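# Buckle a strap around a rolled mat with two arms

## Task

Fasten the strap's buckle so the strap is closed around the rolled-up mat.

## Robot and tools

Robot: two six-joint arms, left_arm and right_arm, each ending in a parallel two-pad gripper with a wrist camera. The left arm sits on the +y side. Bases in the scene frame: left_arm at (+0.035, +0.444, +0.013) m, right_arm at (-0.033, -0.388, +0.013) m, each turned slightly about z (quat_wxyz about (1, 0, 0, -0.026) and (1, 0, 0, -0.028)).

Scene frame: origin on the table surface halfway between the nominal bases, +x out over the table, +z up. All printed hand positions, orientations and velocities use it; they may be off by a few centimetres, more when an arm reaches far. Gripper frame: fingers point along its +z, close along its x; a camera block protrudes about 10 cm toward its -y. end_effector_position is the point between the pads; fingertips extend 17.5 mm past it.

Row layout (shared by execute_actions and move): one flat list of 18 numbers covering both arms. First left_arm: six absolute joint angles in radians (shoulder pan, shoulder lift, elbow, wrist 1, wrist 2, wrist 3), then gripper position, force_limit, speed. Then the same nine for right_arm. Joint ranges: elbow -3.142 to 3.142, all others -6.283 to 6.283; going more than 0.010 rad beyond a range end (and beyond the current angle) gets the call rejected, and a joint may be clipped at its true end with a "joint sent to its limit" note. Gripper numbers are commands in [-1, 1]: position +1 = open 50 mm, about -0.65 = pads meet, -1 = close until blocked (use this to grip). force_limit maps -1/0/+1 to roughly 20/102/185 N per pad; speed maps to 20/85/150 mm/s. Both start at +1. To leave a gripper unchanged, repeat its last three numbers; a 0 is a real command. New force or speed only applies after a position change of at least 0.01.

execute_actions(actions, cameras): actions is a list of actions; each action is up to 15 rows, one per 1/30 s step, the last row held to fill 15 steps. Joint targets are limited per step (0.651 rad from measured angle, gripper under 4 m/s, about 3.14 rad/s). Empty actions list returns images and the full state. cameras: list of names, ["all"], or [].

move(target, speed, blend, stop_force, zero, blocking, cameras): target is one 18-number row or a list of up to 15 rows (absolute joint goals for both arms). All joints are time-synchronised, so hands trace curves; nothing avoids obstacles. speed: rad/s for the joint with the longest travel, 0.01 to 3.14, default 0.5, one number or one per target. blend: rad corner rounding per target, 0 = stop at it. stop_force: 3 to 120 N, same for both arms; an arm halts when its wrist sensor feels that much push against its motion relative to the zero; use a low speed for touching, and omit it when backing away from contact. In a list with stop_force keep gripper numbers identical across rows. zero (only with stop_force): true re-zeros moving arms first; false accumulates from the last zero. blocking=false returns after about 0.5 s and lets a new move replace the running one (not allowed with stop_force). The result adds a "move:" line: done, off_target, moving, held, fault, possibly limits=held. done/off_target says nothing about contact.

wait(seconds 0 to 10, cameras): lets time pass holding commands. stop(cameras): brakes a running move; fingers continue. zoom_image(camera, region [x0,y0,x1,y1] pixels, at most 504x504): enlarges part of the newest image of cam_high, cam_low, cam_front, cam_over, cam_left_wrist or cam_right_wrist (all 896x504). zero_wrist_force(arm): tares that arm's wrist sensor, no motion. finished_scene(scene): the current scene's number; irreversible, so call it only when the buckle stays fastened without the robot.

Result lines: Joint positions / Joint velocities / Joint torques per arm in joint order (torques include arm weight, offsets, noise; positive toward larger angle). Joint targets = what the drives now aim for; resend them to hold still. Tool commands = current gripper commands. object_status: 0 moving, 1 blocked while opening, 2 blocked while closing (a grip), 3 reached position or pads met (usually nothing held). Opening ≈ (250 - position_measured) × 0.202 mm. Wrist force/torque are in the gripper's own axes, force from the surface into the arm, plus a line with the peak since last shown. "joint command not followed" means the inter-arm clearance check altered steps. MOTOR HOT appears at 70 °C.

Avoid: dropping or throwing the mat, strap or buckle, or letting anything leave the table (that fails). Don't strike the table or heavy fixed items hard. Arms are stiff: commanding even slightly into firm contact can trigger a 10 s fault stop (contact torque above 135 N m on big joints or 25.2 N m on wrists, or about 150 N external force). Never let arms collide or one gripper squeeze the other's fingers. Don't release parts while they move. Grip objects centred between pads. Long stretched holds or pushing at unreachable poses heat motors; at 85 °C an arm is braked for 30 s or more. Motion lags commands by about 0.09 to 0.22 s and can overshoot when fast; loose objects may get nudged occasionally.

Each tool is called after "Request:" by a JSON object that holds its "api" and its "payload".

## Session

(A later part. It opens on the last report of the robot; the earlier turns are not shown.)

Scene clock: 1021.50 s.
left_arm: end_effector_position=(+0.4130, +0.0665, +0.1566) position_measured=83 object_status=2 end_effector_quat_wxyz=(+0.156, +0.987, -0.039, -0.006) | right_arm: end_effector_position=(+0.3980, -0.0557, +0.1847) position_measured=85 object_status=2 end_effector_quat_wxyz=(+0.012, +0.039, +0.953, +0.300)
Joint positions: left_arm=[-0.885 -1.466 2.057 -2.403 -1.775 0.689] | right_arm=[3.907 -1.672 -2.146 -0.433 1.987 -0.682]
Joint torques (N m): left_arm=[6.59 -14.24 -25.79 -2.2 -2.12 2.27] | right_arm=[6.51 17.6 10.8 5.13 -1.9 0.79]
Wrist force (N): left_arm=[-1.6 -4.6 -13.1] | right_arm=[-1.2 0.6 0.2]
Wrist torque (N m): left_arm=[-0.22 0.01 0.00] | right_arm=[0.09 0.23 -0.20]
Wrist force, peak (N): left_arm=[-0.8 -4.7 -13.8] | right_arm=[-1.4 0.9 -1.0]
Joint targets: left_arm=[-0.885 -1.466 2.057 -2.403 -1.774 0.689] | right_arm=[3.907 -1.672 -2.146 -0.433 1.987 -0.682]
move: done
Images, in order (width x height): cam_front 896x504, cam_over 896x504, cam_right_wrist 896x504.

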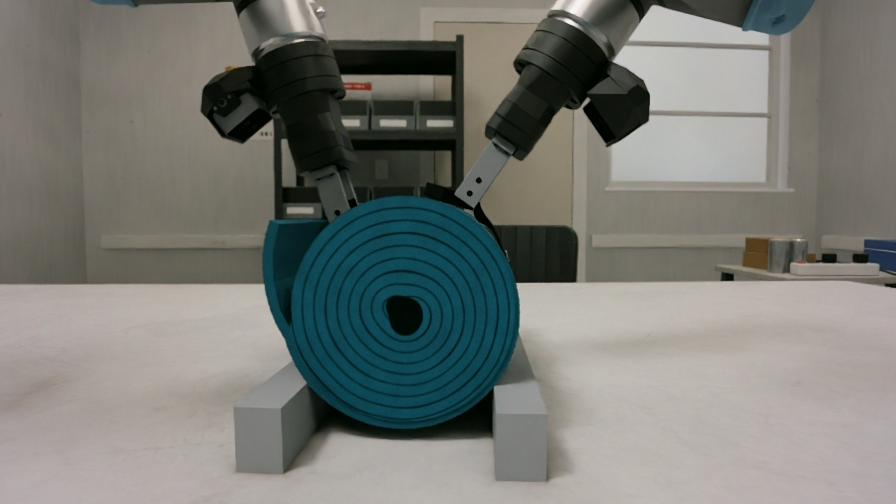

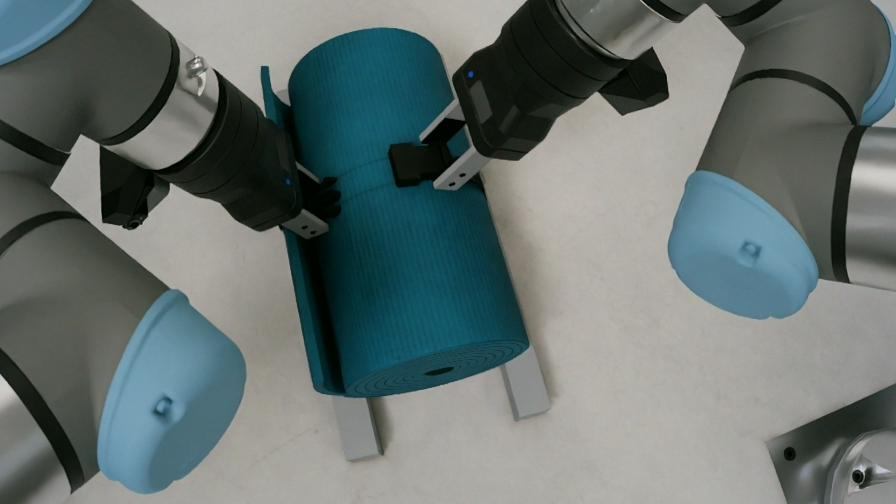

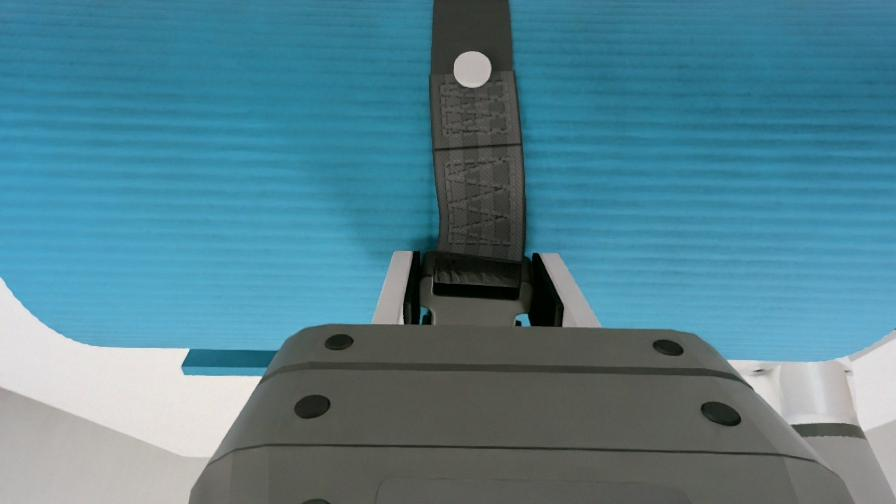

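Request:
{"api": "move", "payload": {"target": [-0.8975,-1.4712,2.0246,-2.3676,-1.7715,0.6764,-1,-0.8,-1,3.9069,-1.672,-2.1459,-0.4331,1.9866,-0.6823,-1,-0.7,-1], "speed": 0.05, "stop_force": 20, "cameras": ["cam_left_wrist", "cam_over", "cam_front", "cam_low", "cam_right_wrist"]}}

Request:
{"api": "zoom_image", "payload": {"camera": "cam_over", "region": [260, 70, 540, 270]}}

Request:
{"api": "zoom_image", "payload": {"camera": "cam_front", "region": [260, 140, 420, 260]}}

Request:
{"api": "zoom_image", "payload": {"camera": "cam_left_wrist", "region": [360, 100, 600, 350]}}

Request:
{"api": "zoom_image", "payload": {"camera": "cam_low", "region": [480, 130, 640, 250]}}

Scene clock: 1044.27 s.
left_arm: end_effector_position=(+0.4125, +0.0571, +0.1696) position_measured=83 object_status=2 end_effector_quat_wxyz=(+0.156, +0.987, -0.039, -0.006) | right_arm: end_effector_position=(+0.3980, -0.0557, +0.1847) position_measured=85 object_status=2 end_effector_quat_wxyz=(+0.012, +0.039, +0.953, +0.300)
Joint positions: left_arm=[-0.898 -1.471 2.025 -2.368 -1.771 0.676] | right_arm=[3.907 -1.672 -2.146 -0.433 1.987 -0.682]
Joint torques (N m): left_arm=[9.28 -24.74 -15.43 -5.88 -1.59 2.25] | right_arm=[5.55 27.44 10.54 5.06 -1.85 -0.42]
Wrist force (N): left_arm=[-0.4 -0.7 0.3] | right_arm=[-1.1 0.6 0.3]
Wrist torque (N m): left_arm=[-0.07 0.07 -0.02] | right_arm=[0.08 0.20 -0.20]
Wrist force, peak (N): left_arm=[-2.7 -14.3 -6.0] | right_arm=[-1.3 0.6 0.5]
Joint targets: left_arm=[-0.897 -1.471 2.025 -2.368 -1.771 0.676] | right_arm=[3.907 -1.672 -2.146 -0.433 1.987 -0.682]
move: done
Images, in order (width x height): cam_low 896x504, cam_front 896x504, cam_over 896x504, cam_left_wrist 896x504, cam_right_wrist 896x504.

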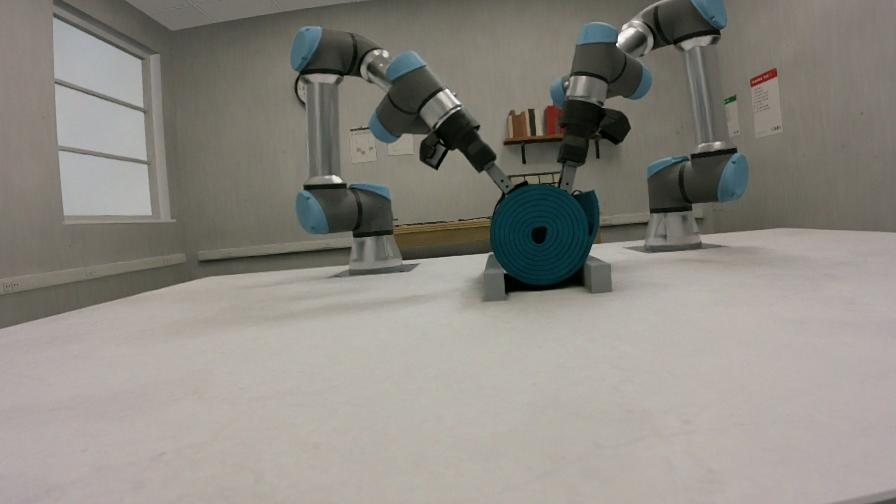

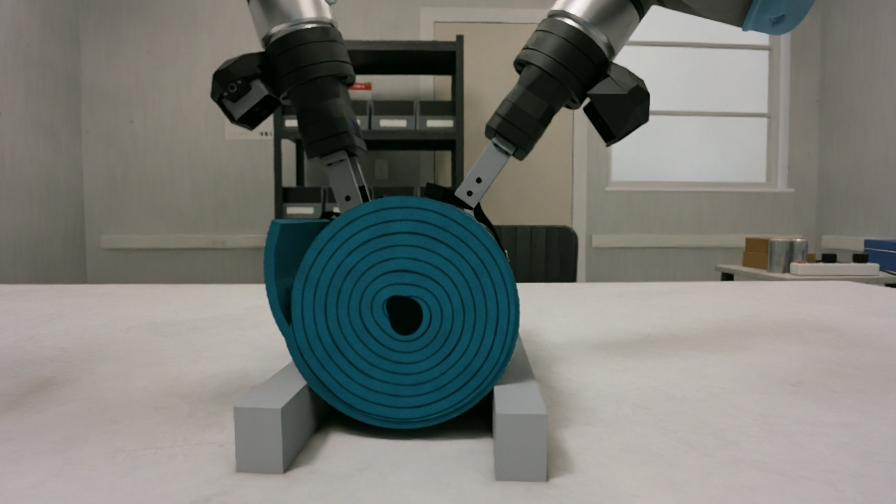

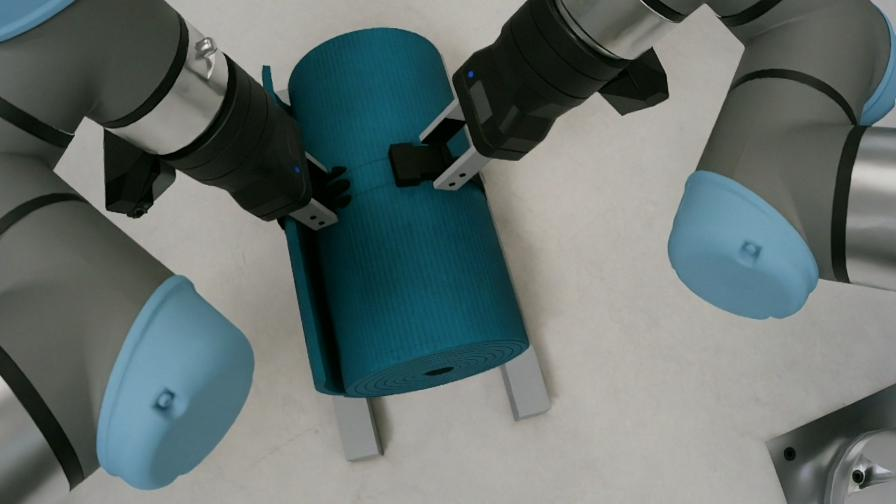

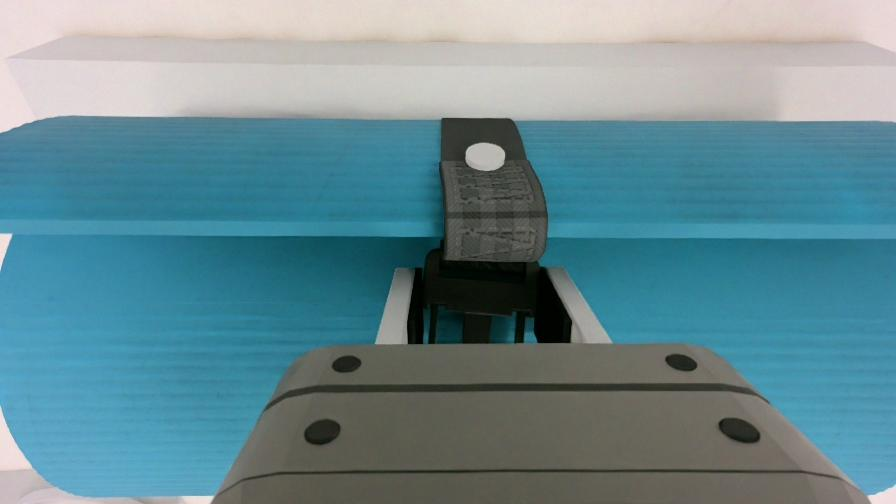

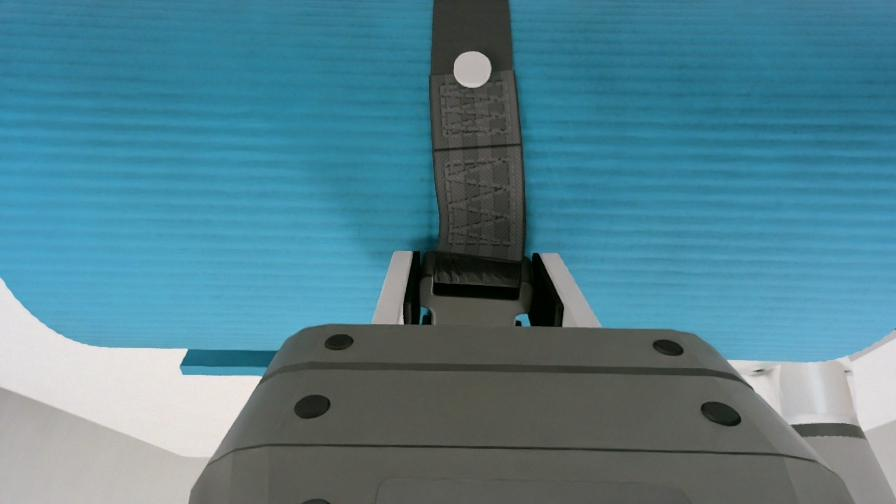

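Scaled by 1.800.

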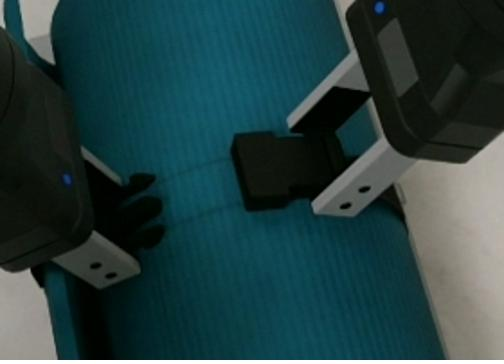

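Scaled by 3.150.

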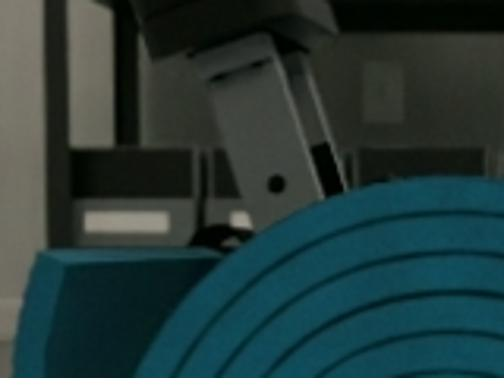

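Scaled by 2.016.

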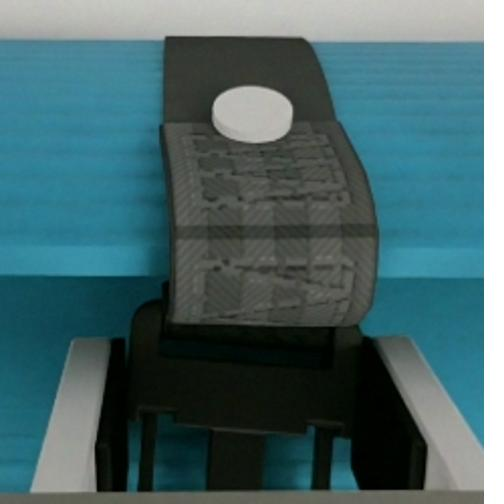

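Scaled by 3.150.

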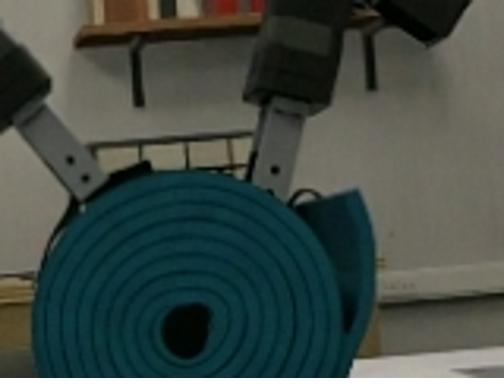

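Request:
{"api": "zoom_image", "payload": {"camera": "cam_front", "region": [330, 150, 500, 250]}}

Request:
{"api": "zoom_image", "payload": {"camera": "cam_low", "region": [490, 160, 610, 230]}}

Scaled by 2.965.

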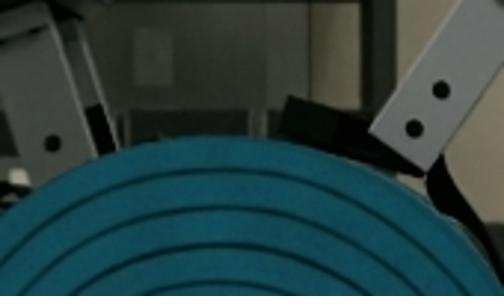

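Scaled by 4.200.

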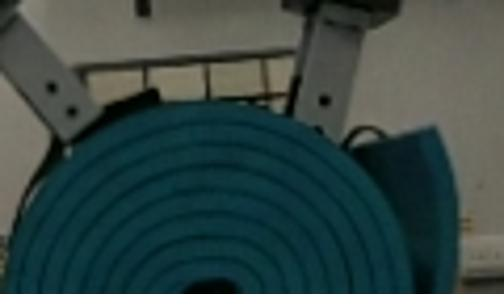

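Request:
{"api": "move", "payload": {"target": [[-0.8975,-1.4712,2.0246,-2.3676,-1.7715,0.6764,-1,-0.8,-1,3.9069,-1.672,-2.1459,-0.4331,1.9866,-0.6823,0.6,-0.7,-1],[-0.8975,-1.4712,2.0246,-2.3676,-1.7715,0.6764,-1,-0.8,-1,3.8884,-1.6294,-2.1386,-0.4904,1.9948,-0.7006,0.6,-0.7,-1],[-0.8975,-1.4712,2.0246,-2.3676,-1.7715,0.6764,-1,-0.8,-1,3.7663,-1.7928,-2.2747,0.0672,2.282,-0.6474,0.6,-0.7,-1]], "speed": [0.1, 0.1, 0.3], "cameras": ["cam_over", "cam_front", "cam_right_wrist"]}}

Request:
{"api": "zoom_image", "payload": {"camera": "cam_over", "region": [260, 70, 540, 270]}}

Request:
{"api": "zoom_image", "payload": {"camera": "cam_front", "region": [330, 150, 500, 250]}}

Request:
{"api": "zoom_image", "payload": {"camera": "cam_right_wrist", "region": [360, 100, 600, 350]}}

Scene clock: 1106.33 s.
left_arm: end_effector_position=(+0.4124, +0.0571, +0.1696) position_measured=83 object_status=2 end_effector_quat_wxyz=(+0.156, +0.987, -0.039, -0.006) | right_arm: end_effector_position=(+0.3967, -0.0708, +0.1928) position_measured=63 object_status=3 end_effector_quat_wxyz=(+0.019, +0.036, +0.886, +0.461)
Joint positions: left_arm=[-0.897 -1.471 2.025 -2.368 -1.772 0.676] | right_arm=[3.766 -1.793 -2.275 0.067 2.282 -0.647]
Joint torques (N m): left_arm=[9.74 -25.37 -15.59 -6.06 -2 2.23] | right_arm=[6.16 35.74 25.47 4.34 -1.36 -0.88]
Wrist force (N): left_arm=[-0.4 -0.8 0.4] | right_arm=[-1.1 0.0 0.4]
Wrist torque (N m): left_arm=[-0.09 0.07 -0.02] | right_arm=[0.06 0.33 -0.36]
Wrist force, peak (N): left_arm=[-0.5 -0.9 0.6] | right_arm=[-0.9 1.6 -0.2]
Joint targets: left_arm=[-0.897 -1.471 2.025 -2.368 -1.771 0.676] | right_arm=[3.766 -1.793 -2.275 0.067 2.282 -0.647]
move: done
Images, in order (width x height): cam_front 896x504, cam_over 896x504, cam_right_wrist 896x504.

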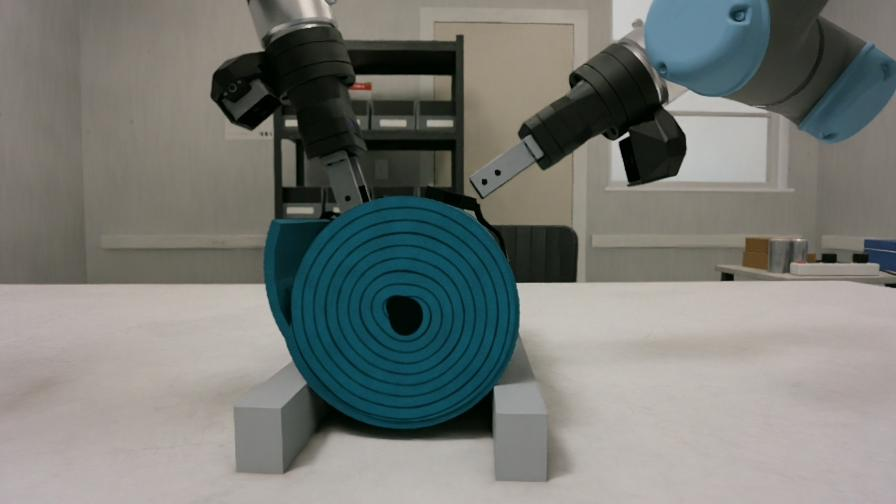

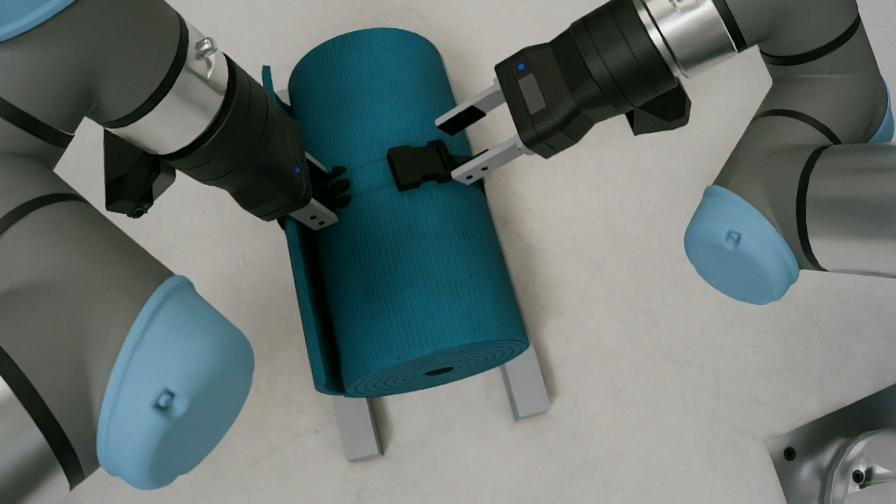

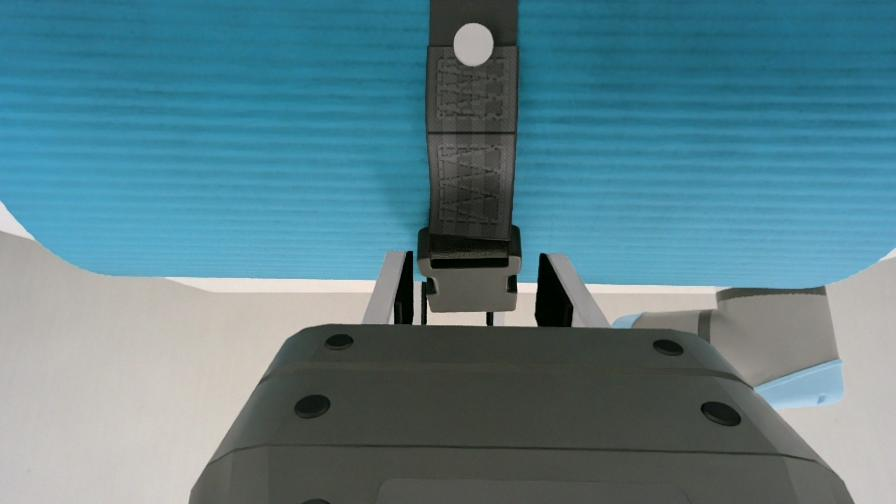

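Scaled by 1.800.

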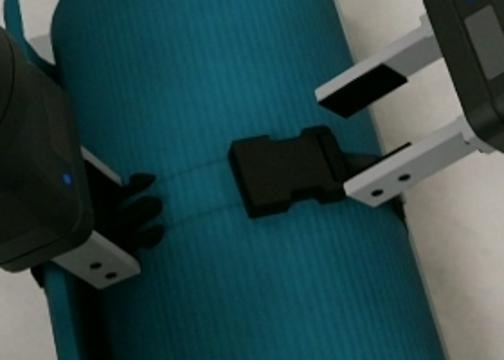

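Scaled by 2.965.

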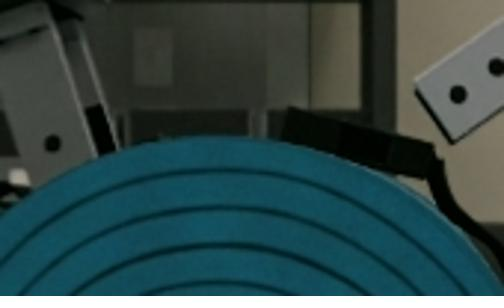

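Scaled by 2.016.

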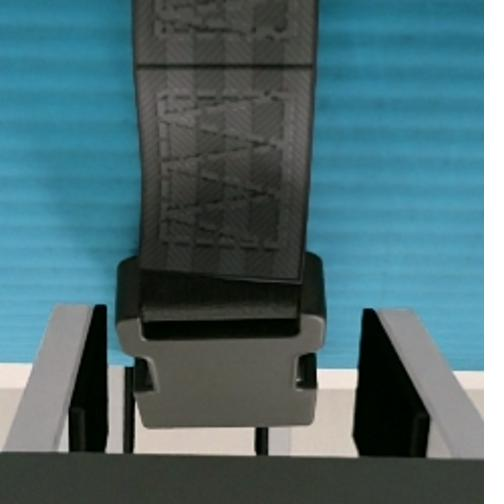

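Request:
{"api": "move", "payload": {"target": [-0.8975,-1.4712,2.0246,-2.3676,-1.7715,0.6764,-1,-0.8,-1,3.7902,-1.8268,-2.2681,0.1098,2.2662,-0.6239,0.6,-0.7,-1], "speed": 0.06, "stop_force": 8, "cameras": ["cam_over", "cam_front", "cam_right_wrist"]}}

Request:
{"api": "zoom_image", "payload": {"camera": "cam_over", "region": [260, 70, 540, 270]}}

Request:
{"api": "zoom_image", "payload": {"camera": "cam_front", "region": [330, 150, 500, 250]}}

Request:
{"api": "zoom_image", "payload": {"camera": "cam_right_wrist", "region": [360, 100, 600, 350]}}

Scene clock: 1116.03 s.
left_arm: end_effector_position=(+0.4124, +0.0571, +0.1696) position_measured=83 object_status=2 end_effector_quat_wxyz=(+0.156, +0.987, -0.039, -0.006) | right_arm: end_effector_position=(+0.3977, -0.0585, +0.1843) position_measured=63 object_status=3 end_effector_quat_wxyz=(+0.019, +0.036, +0.886, +0.461)
Joint positions: left_arm=[-0.897 -1.471 2.025 -2.368 -1.772 0.676] | right_arm=[3.79 -1.827 -2.268 0.11 2.266 -0.624]
Joint torques (N m): left_arm=[9.6 -25.11 -15.76 -5.75 -1.93 2.39] | right_arm=[-7.06 36.4 7.38 2.26 3.63 -0.8]
Wrist force (N): left_arm=[-0.4 -0.7 0.6] | right_arm=[-1.5 -0.2 0.4]
Wrist torque (N m): left_arm=[-0.08 0.08 -0.02] | right_arm=[0.03 0.39 -0.36]
Wrist force, peak (N): left_arm=[-0.6 -0.9 0.5] | right_arm=[-1.4 -0.4 0.7]
Joint targets: left_arm=[-0.897 -1.471 2.025 -2.368 -1.771 0.676] | right_arm=[3.790 -1.827 -2.268 0.110 2.266 -0.624]
move: done
Images, in order (width x height): cam_front 896x504, cam_over 896x504, cam_right_wrist 896x504.

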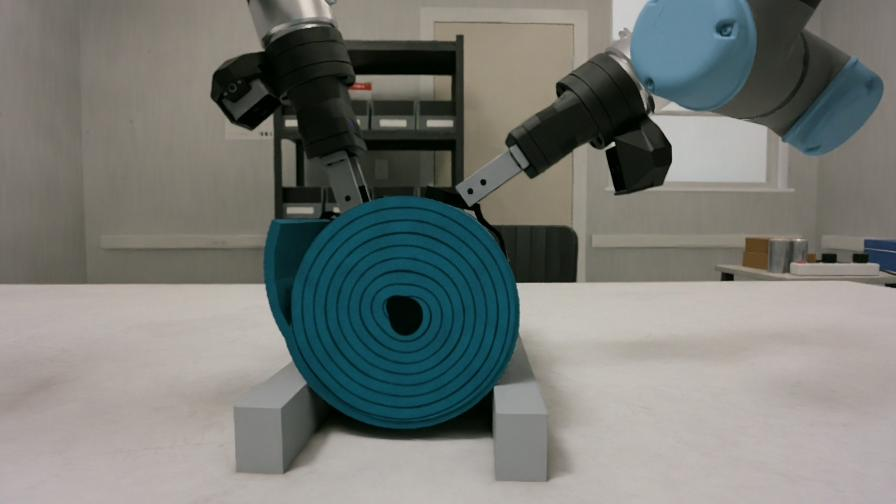

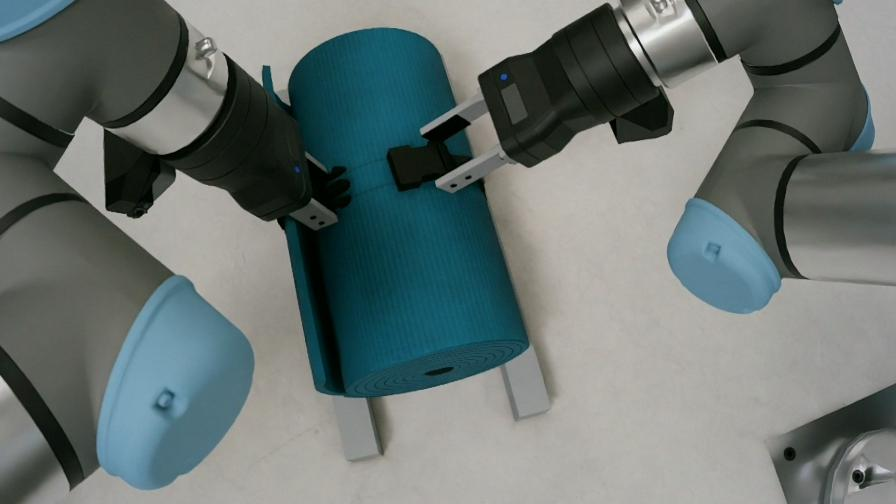

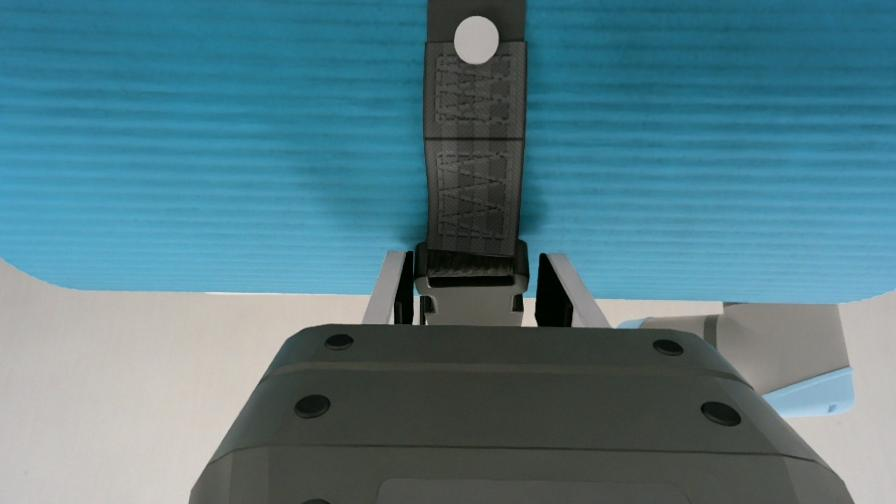

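Scaled by 1.800.

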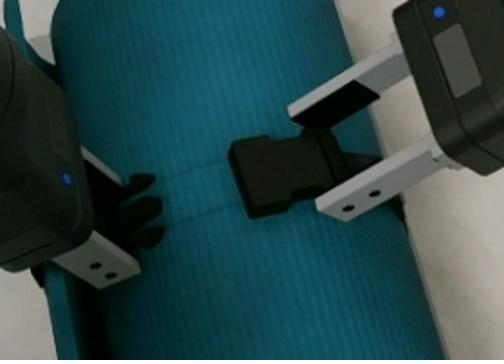

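Scaled by 2.965.

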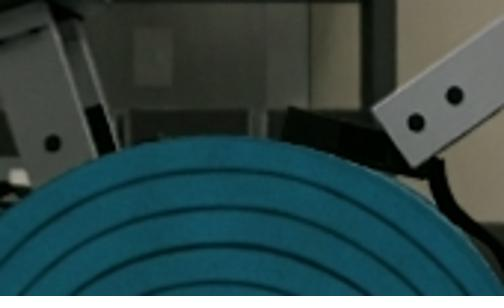

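Scaled by 2.016.

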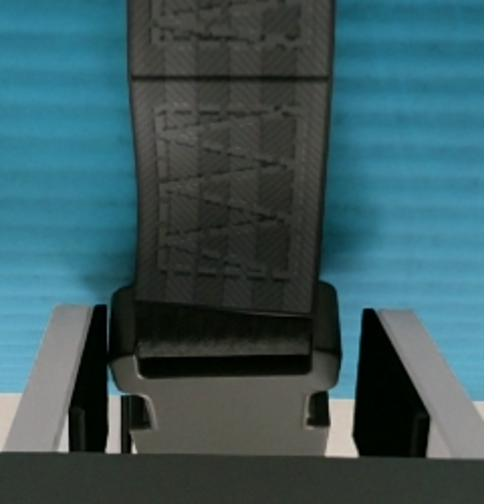

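Request:
{"api": "move", "payload": {"target": [-0.8975,-1.4712,2.0246,-2.3676,-1.7715,0.6764,-1,-0.8,-1,3.7902,-1.8268,-2.2681,0.1098,2.2662,-0.6239,-1,-0.5,-1], "speed": 0.06, "cameras": ["cam_over", "cam_front", "cam_right_wrist", "cam_left_wrist"]}}

Request:
{"api": "zoom_image", "payload": {"camera": "cam_over", "region": [310, 120, 450, 240]}}

Request:
{"api": "zoom_image", "payload": {"camera": "cam_front", "region": [330, 150, 500, 250]}}

Request:
{"api": "zoom_image", "payload": {"camera": "cam_right_wrist", "region": [360, 100, 600, 350]}}

Scene clock: 1122.47 s.
left_arm: end_effector_position=(+0.4124, +0.0571, +0.1696) position_measured=83 object_status=2 end_effector_quat_wxyz=(+0.156, +0.987, -0.039, -0.006) | right_arm: end_effector_position=(+0.3977, -0.0585, +0.1843) position_measured=87 object_status=2 end_effector_quat_wxyz=(+0.019, +0.036, +0.886, +0.461)
Joint positions: left_arm=[-0.897 -1.471 2.025 -2.368 -1.772 0.676] | right_arm=[3.79 -1.827 -2.268 0.11 2.266 -0.624]
Joint torques (N m): left_arm=[10.09 -24.96 -15.79 -5.49 -1.74 2.19] | right_arm=[-7.15 36.47 6.04 2.32 3.7 -0.72]
Wrist force (N): left_arm=[-0.2 -0.7 0.4] | right_arm=[-1.2 -0.2 0.3]
Wrist torque (N m): left_arm=[-0.07 0.04 -0.02] | right_arm=[0.03 0.35 -0.36]
Wrist force, peak (N): left_arm=[-0.6 -0.9 0.6] | right_arm=[-1.5 -0.2 0.5]
Joint targets: left_arm=[-0.897 -1.471 2.025 -2.368 -1.771 0.676] | right_arm=[3.790 -1.827 -2.268 0.110 2.266 -0.624]
move: done
Images, in order (width x height): cam_front 896x504, cam_over 896x504, cam_left_wrist 896x504, cam_right_wrist 896x504.

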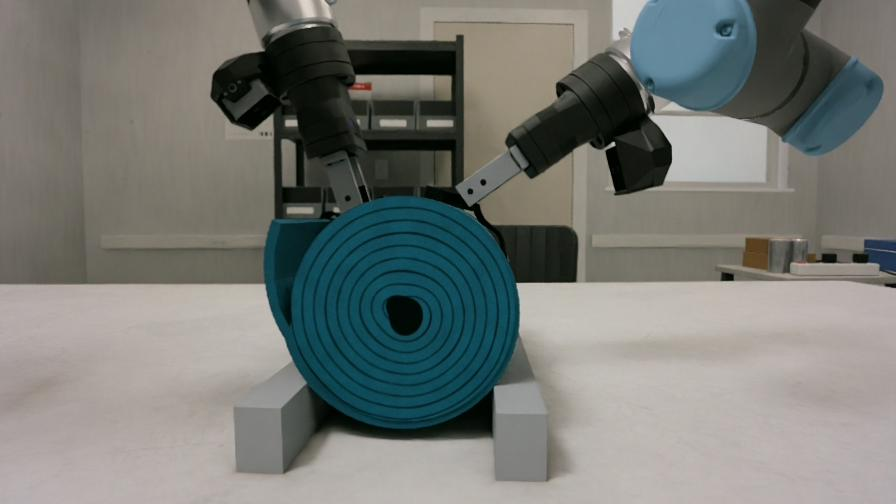

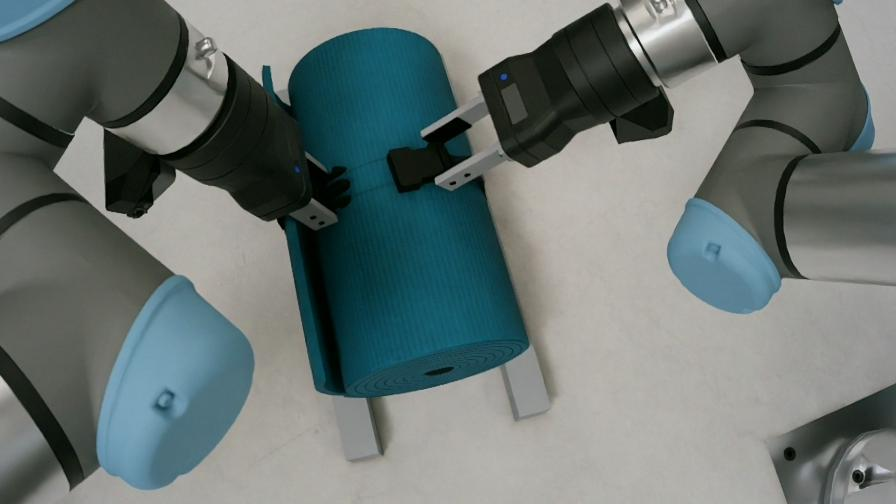

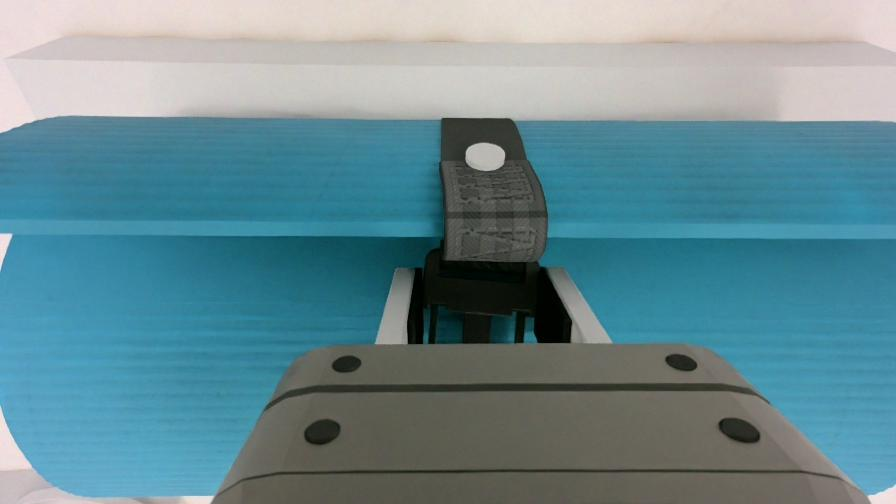

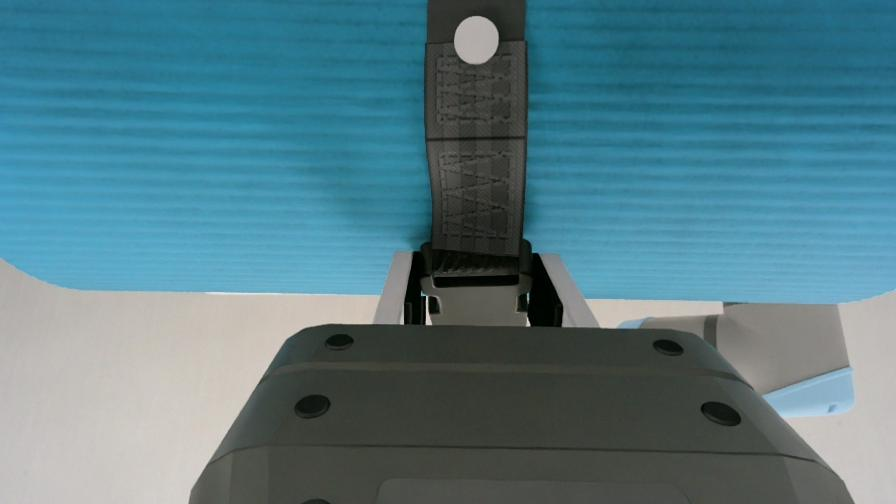

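Scaled by 3.600.

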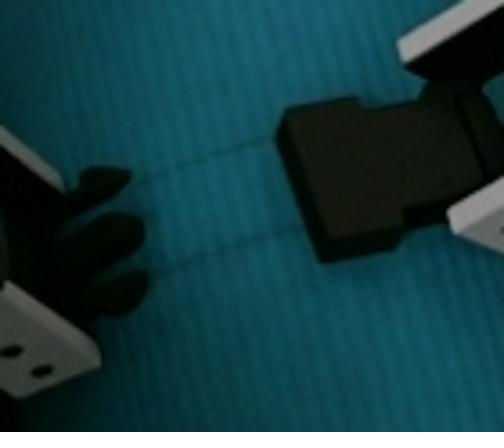

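Scaled by 2.965.

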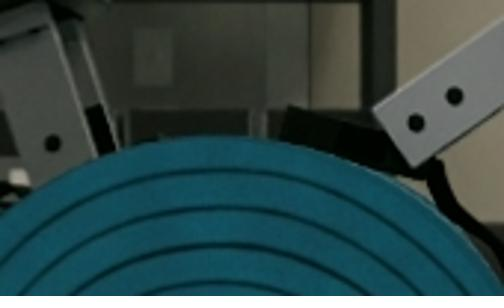

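Scaled by 2.016.

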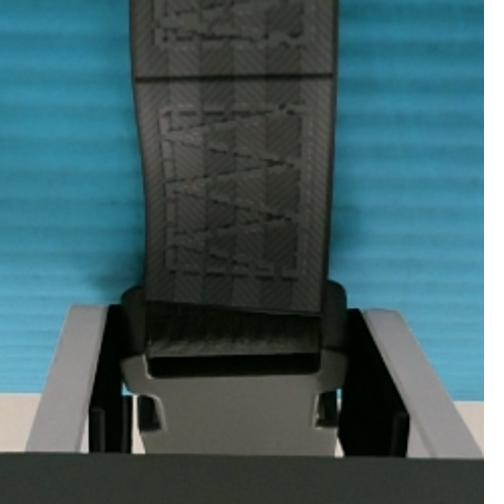

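Request:
{"api": "zoom_image", "payload": {"camera": "cam_over", "region": [270, 140, 370, 240]}}

Scaled by 5.040.

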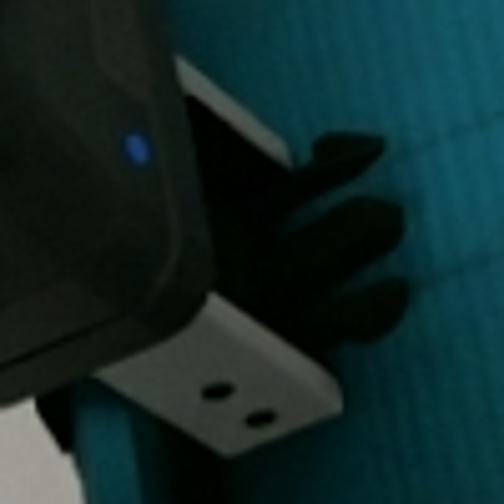

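Request:
{"api": "move", "payload": {"target": [[-0.9043,-1.4856,1.9907,-2.3206,-1.7698,0.6697,-1,-0.8,-1,3.7902,-1.8268,-2.2681,0.1098,2.2662,-0.6239,-1,-0.5,-1],[-1.0877,-1.2904,1.575,-1.6257,-1.4438,0.4964,-1,-0.8,-1,3.7902,-1.8268,-2.2681,0.1098,2.2662,-0.6239,-1,-0.5,-1]], "speed": [0.06, 0.15], "stop_force": 15, "cameras": ["cam_over", "cam_front", "cam_left_wrist", "cam_low", "cam_high"]}}

Request:
{"api": "zoom_image", "payload": {"camera": "cam_over", "region": [310, 120, 450, 240]}}

Request:
{"api": "zoom_image", "payload": {"camera": "cam_front", "region": [310, 130, 500, 240]}}

Request:
{"api": "zoom_image", "payload": {"camera": "cam_low", "region": [490, 140, 620, 220]}}

Scene clock: 1187.90 s.
left_arm: end_effector_position=(+0.4088, +0.0292, +0.2005) position_measured=83 object_status=2 end_effector_quat_wxyz=(-0.130, +0.991, -0.040, +0.005) | right_arm: end_effector_position=(+0.3977, -0.0585, +0.1843) position_measured=87 object_status=2 end_effector_quat_wxyz=(+0.019, +0.036, +0.886, +0.461)
Joint positions: left_arm=[-1.088 -1.29 1.575 -1.626 -1.444 0.496] | right_arm=[3.79 -1.827 -2.268 0.11 2.266 -0.624]
Joint torques (N m): left_arm=[9.66 -47.32 -17.14 -3.56 -1.22 2.48] | right_arm=[-5.02 36.38 6.15 4.79 3.58 -0.49]
Wrist force (N): left_arm=[-0.1 0.5 0.1] | right_arm=[-1.3 -0.2 0.5]
Wrist torque (N m): left_arm=[0.13 0.02 0.10] | right_arm=[0.03 0.37 -0.37]
Wrist force, peak (N): left_arm=[-0.2 -1.0 1.0] | right_arm=[-1.6 -0.3 0.3]
Joint targets: left_arm=[-1.088 -1.290 1.575 -1.626 -1.444 0.496] | right_arm=[3.790 -1.827 -2.268 0.110 2.266 -0.624]
move: done
Images, in order (width x height): cam_high 896x504, cam_low 896x504, cam_front 896x504, cam_over 896x504, cam_left_wrist 896x504.

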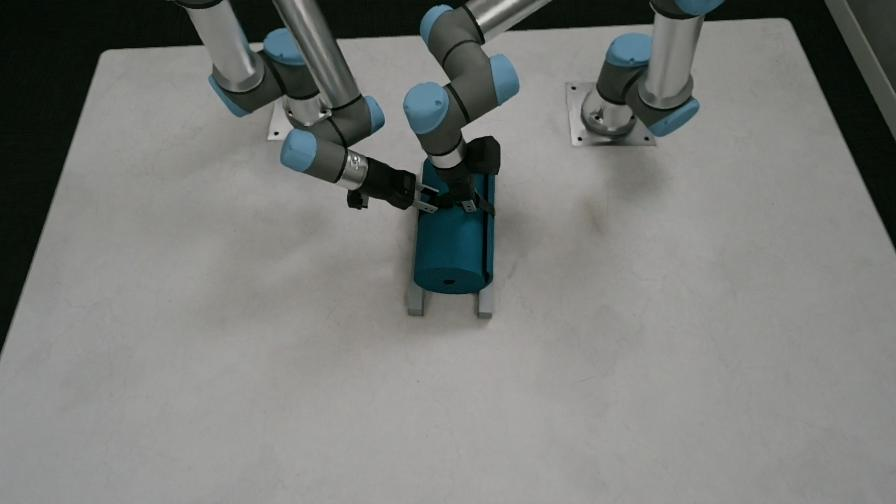

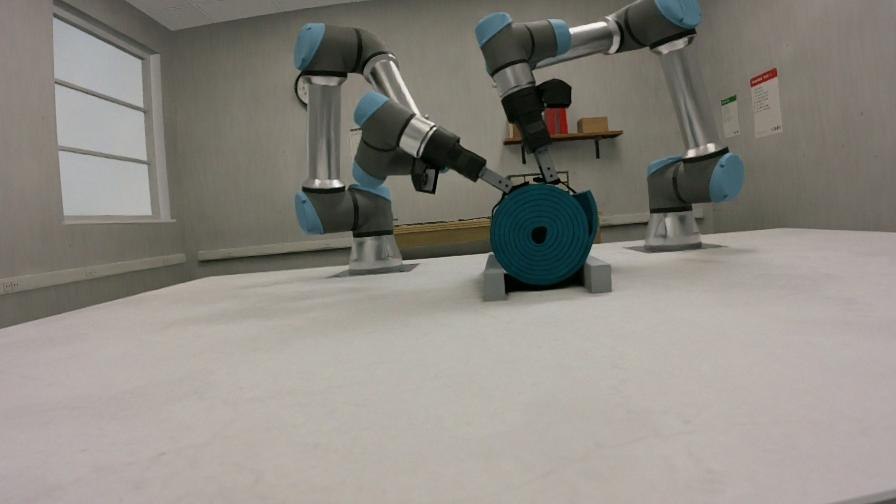

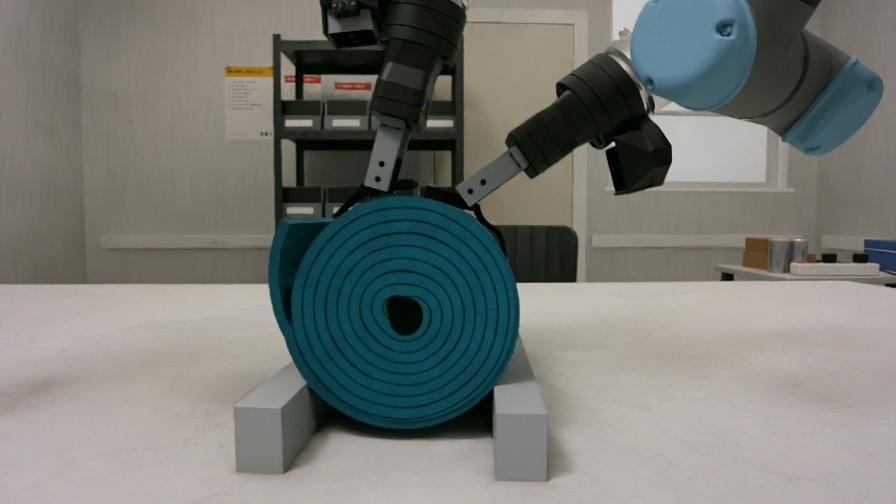

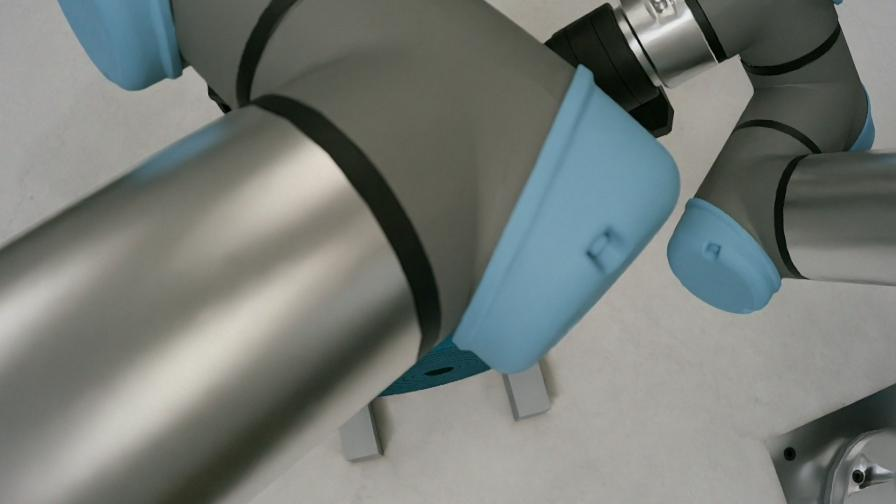

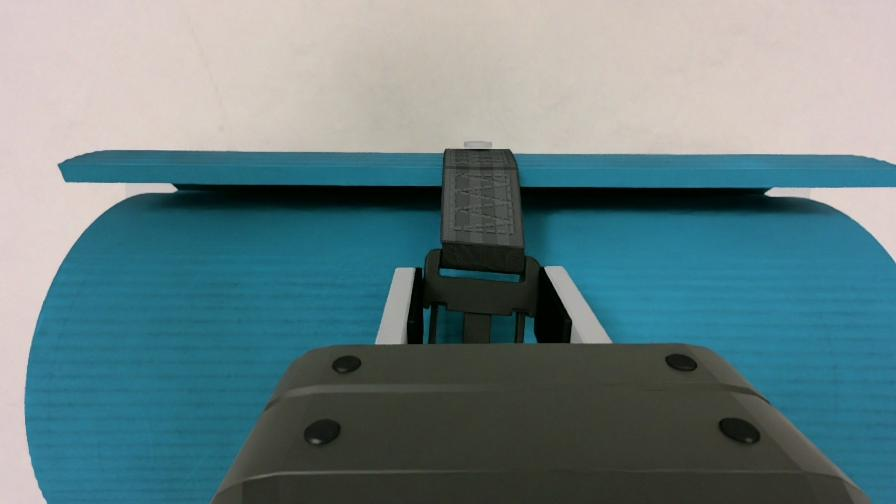

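Scaled by 3.600.

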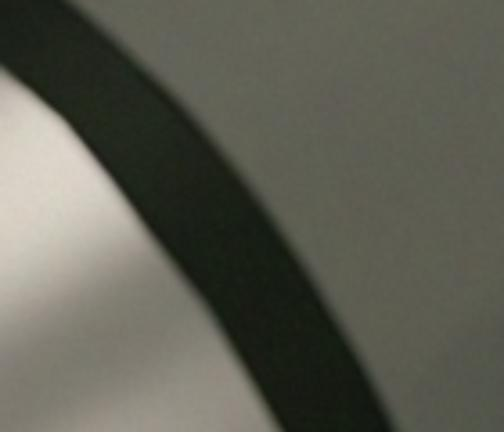

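Scaled by 2.653.

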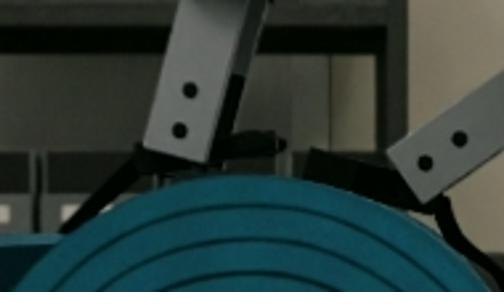

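Scaled by 3.877.

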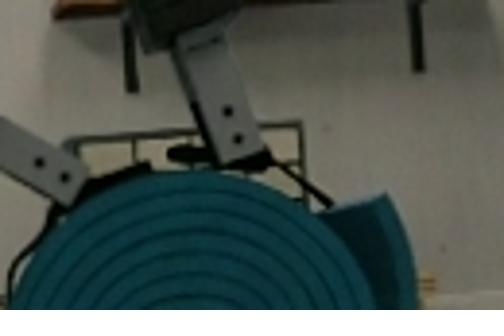

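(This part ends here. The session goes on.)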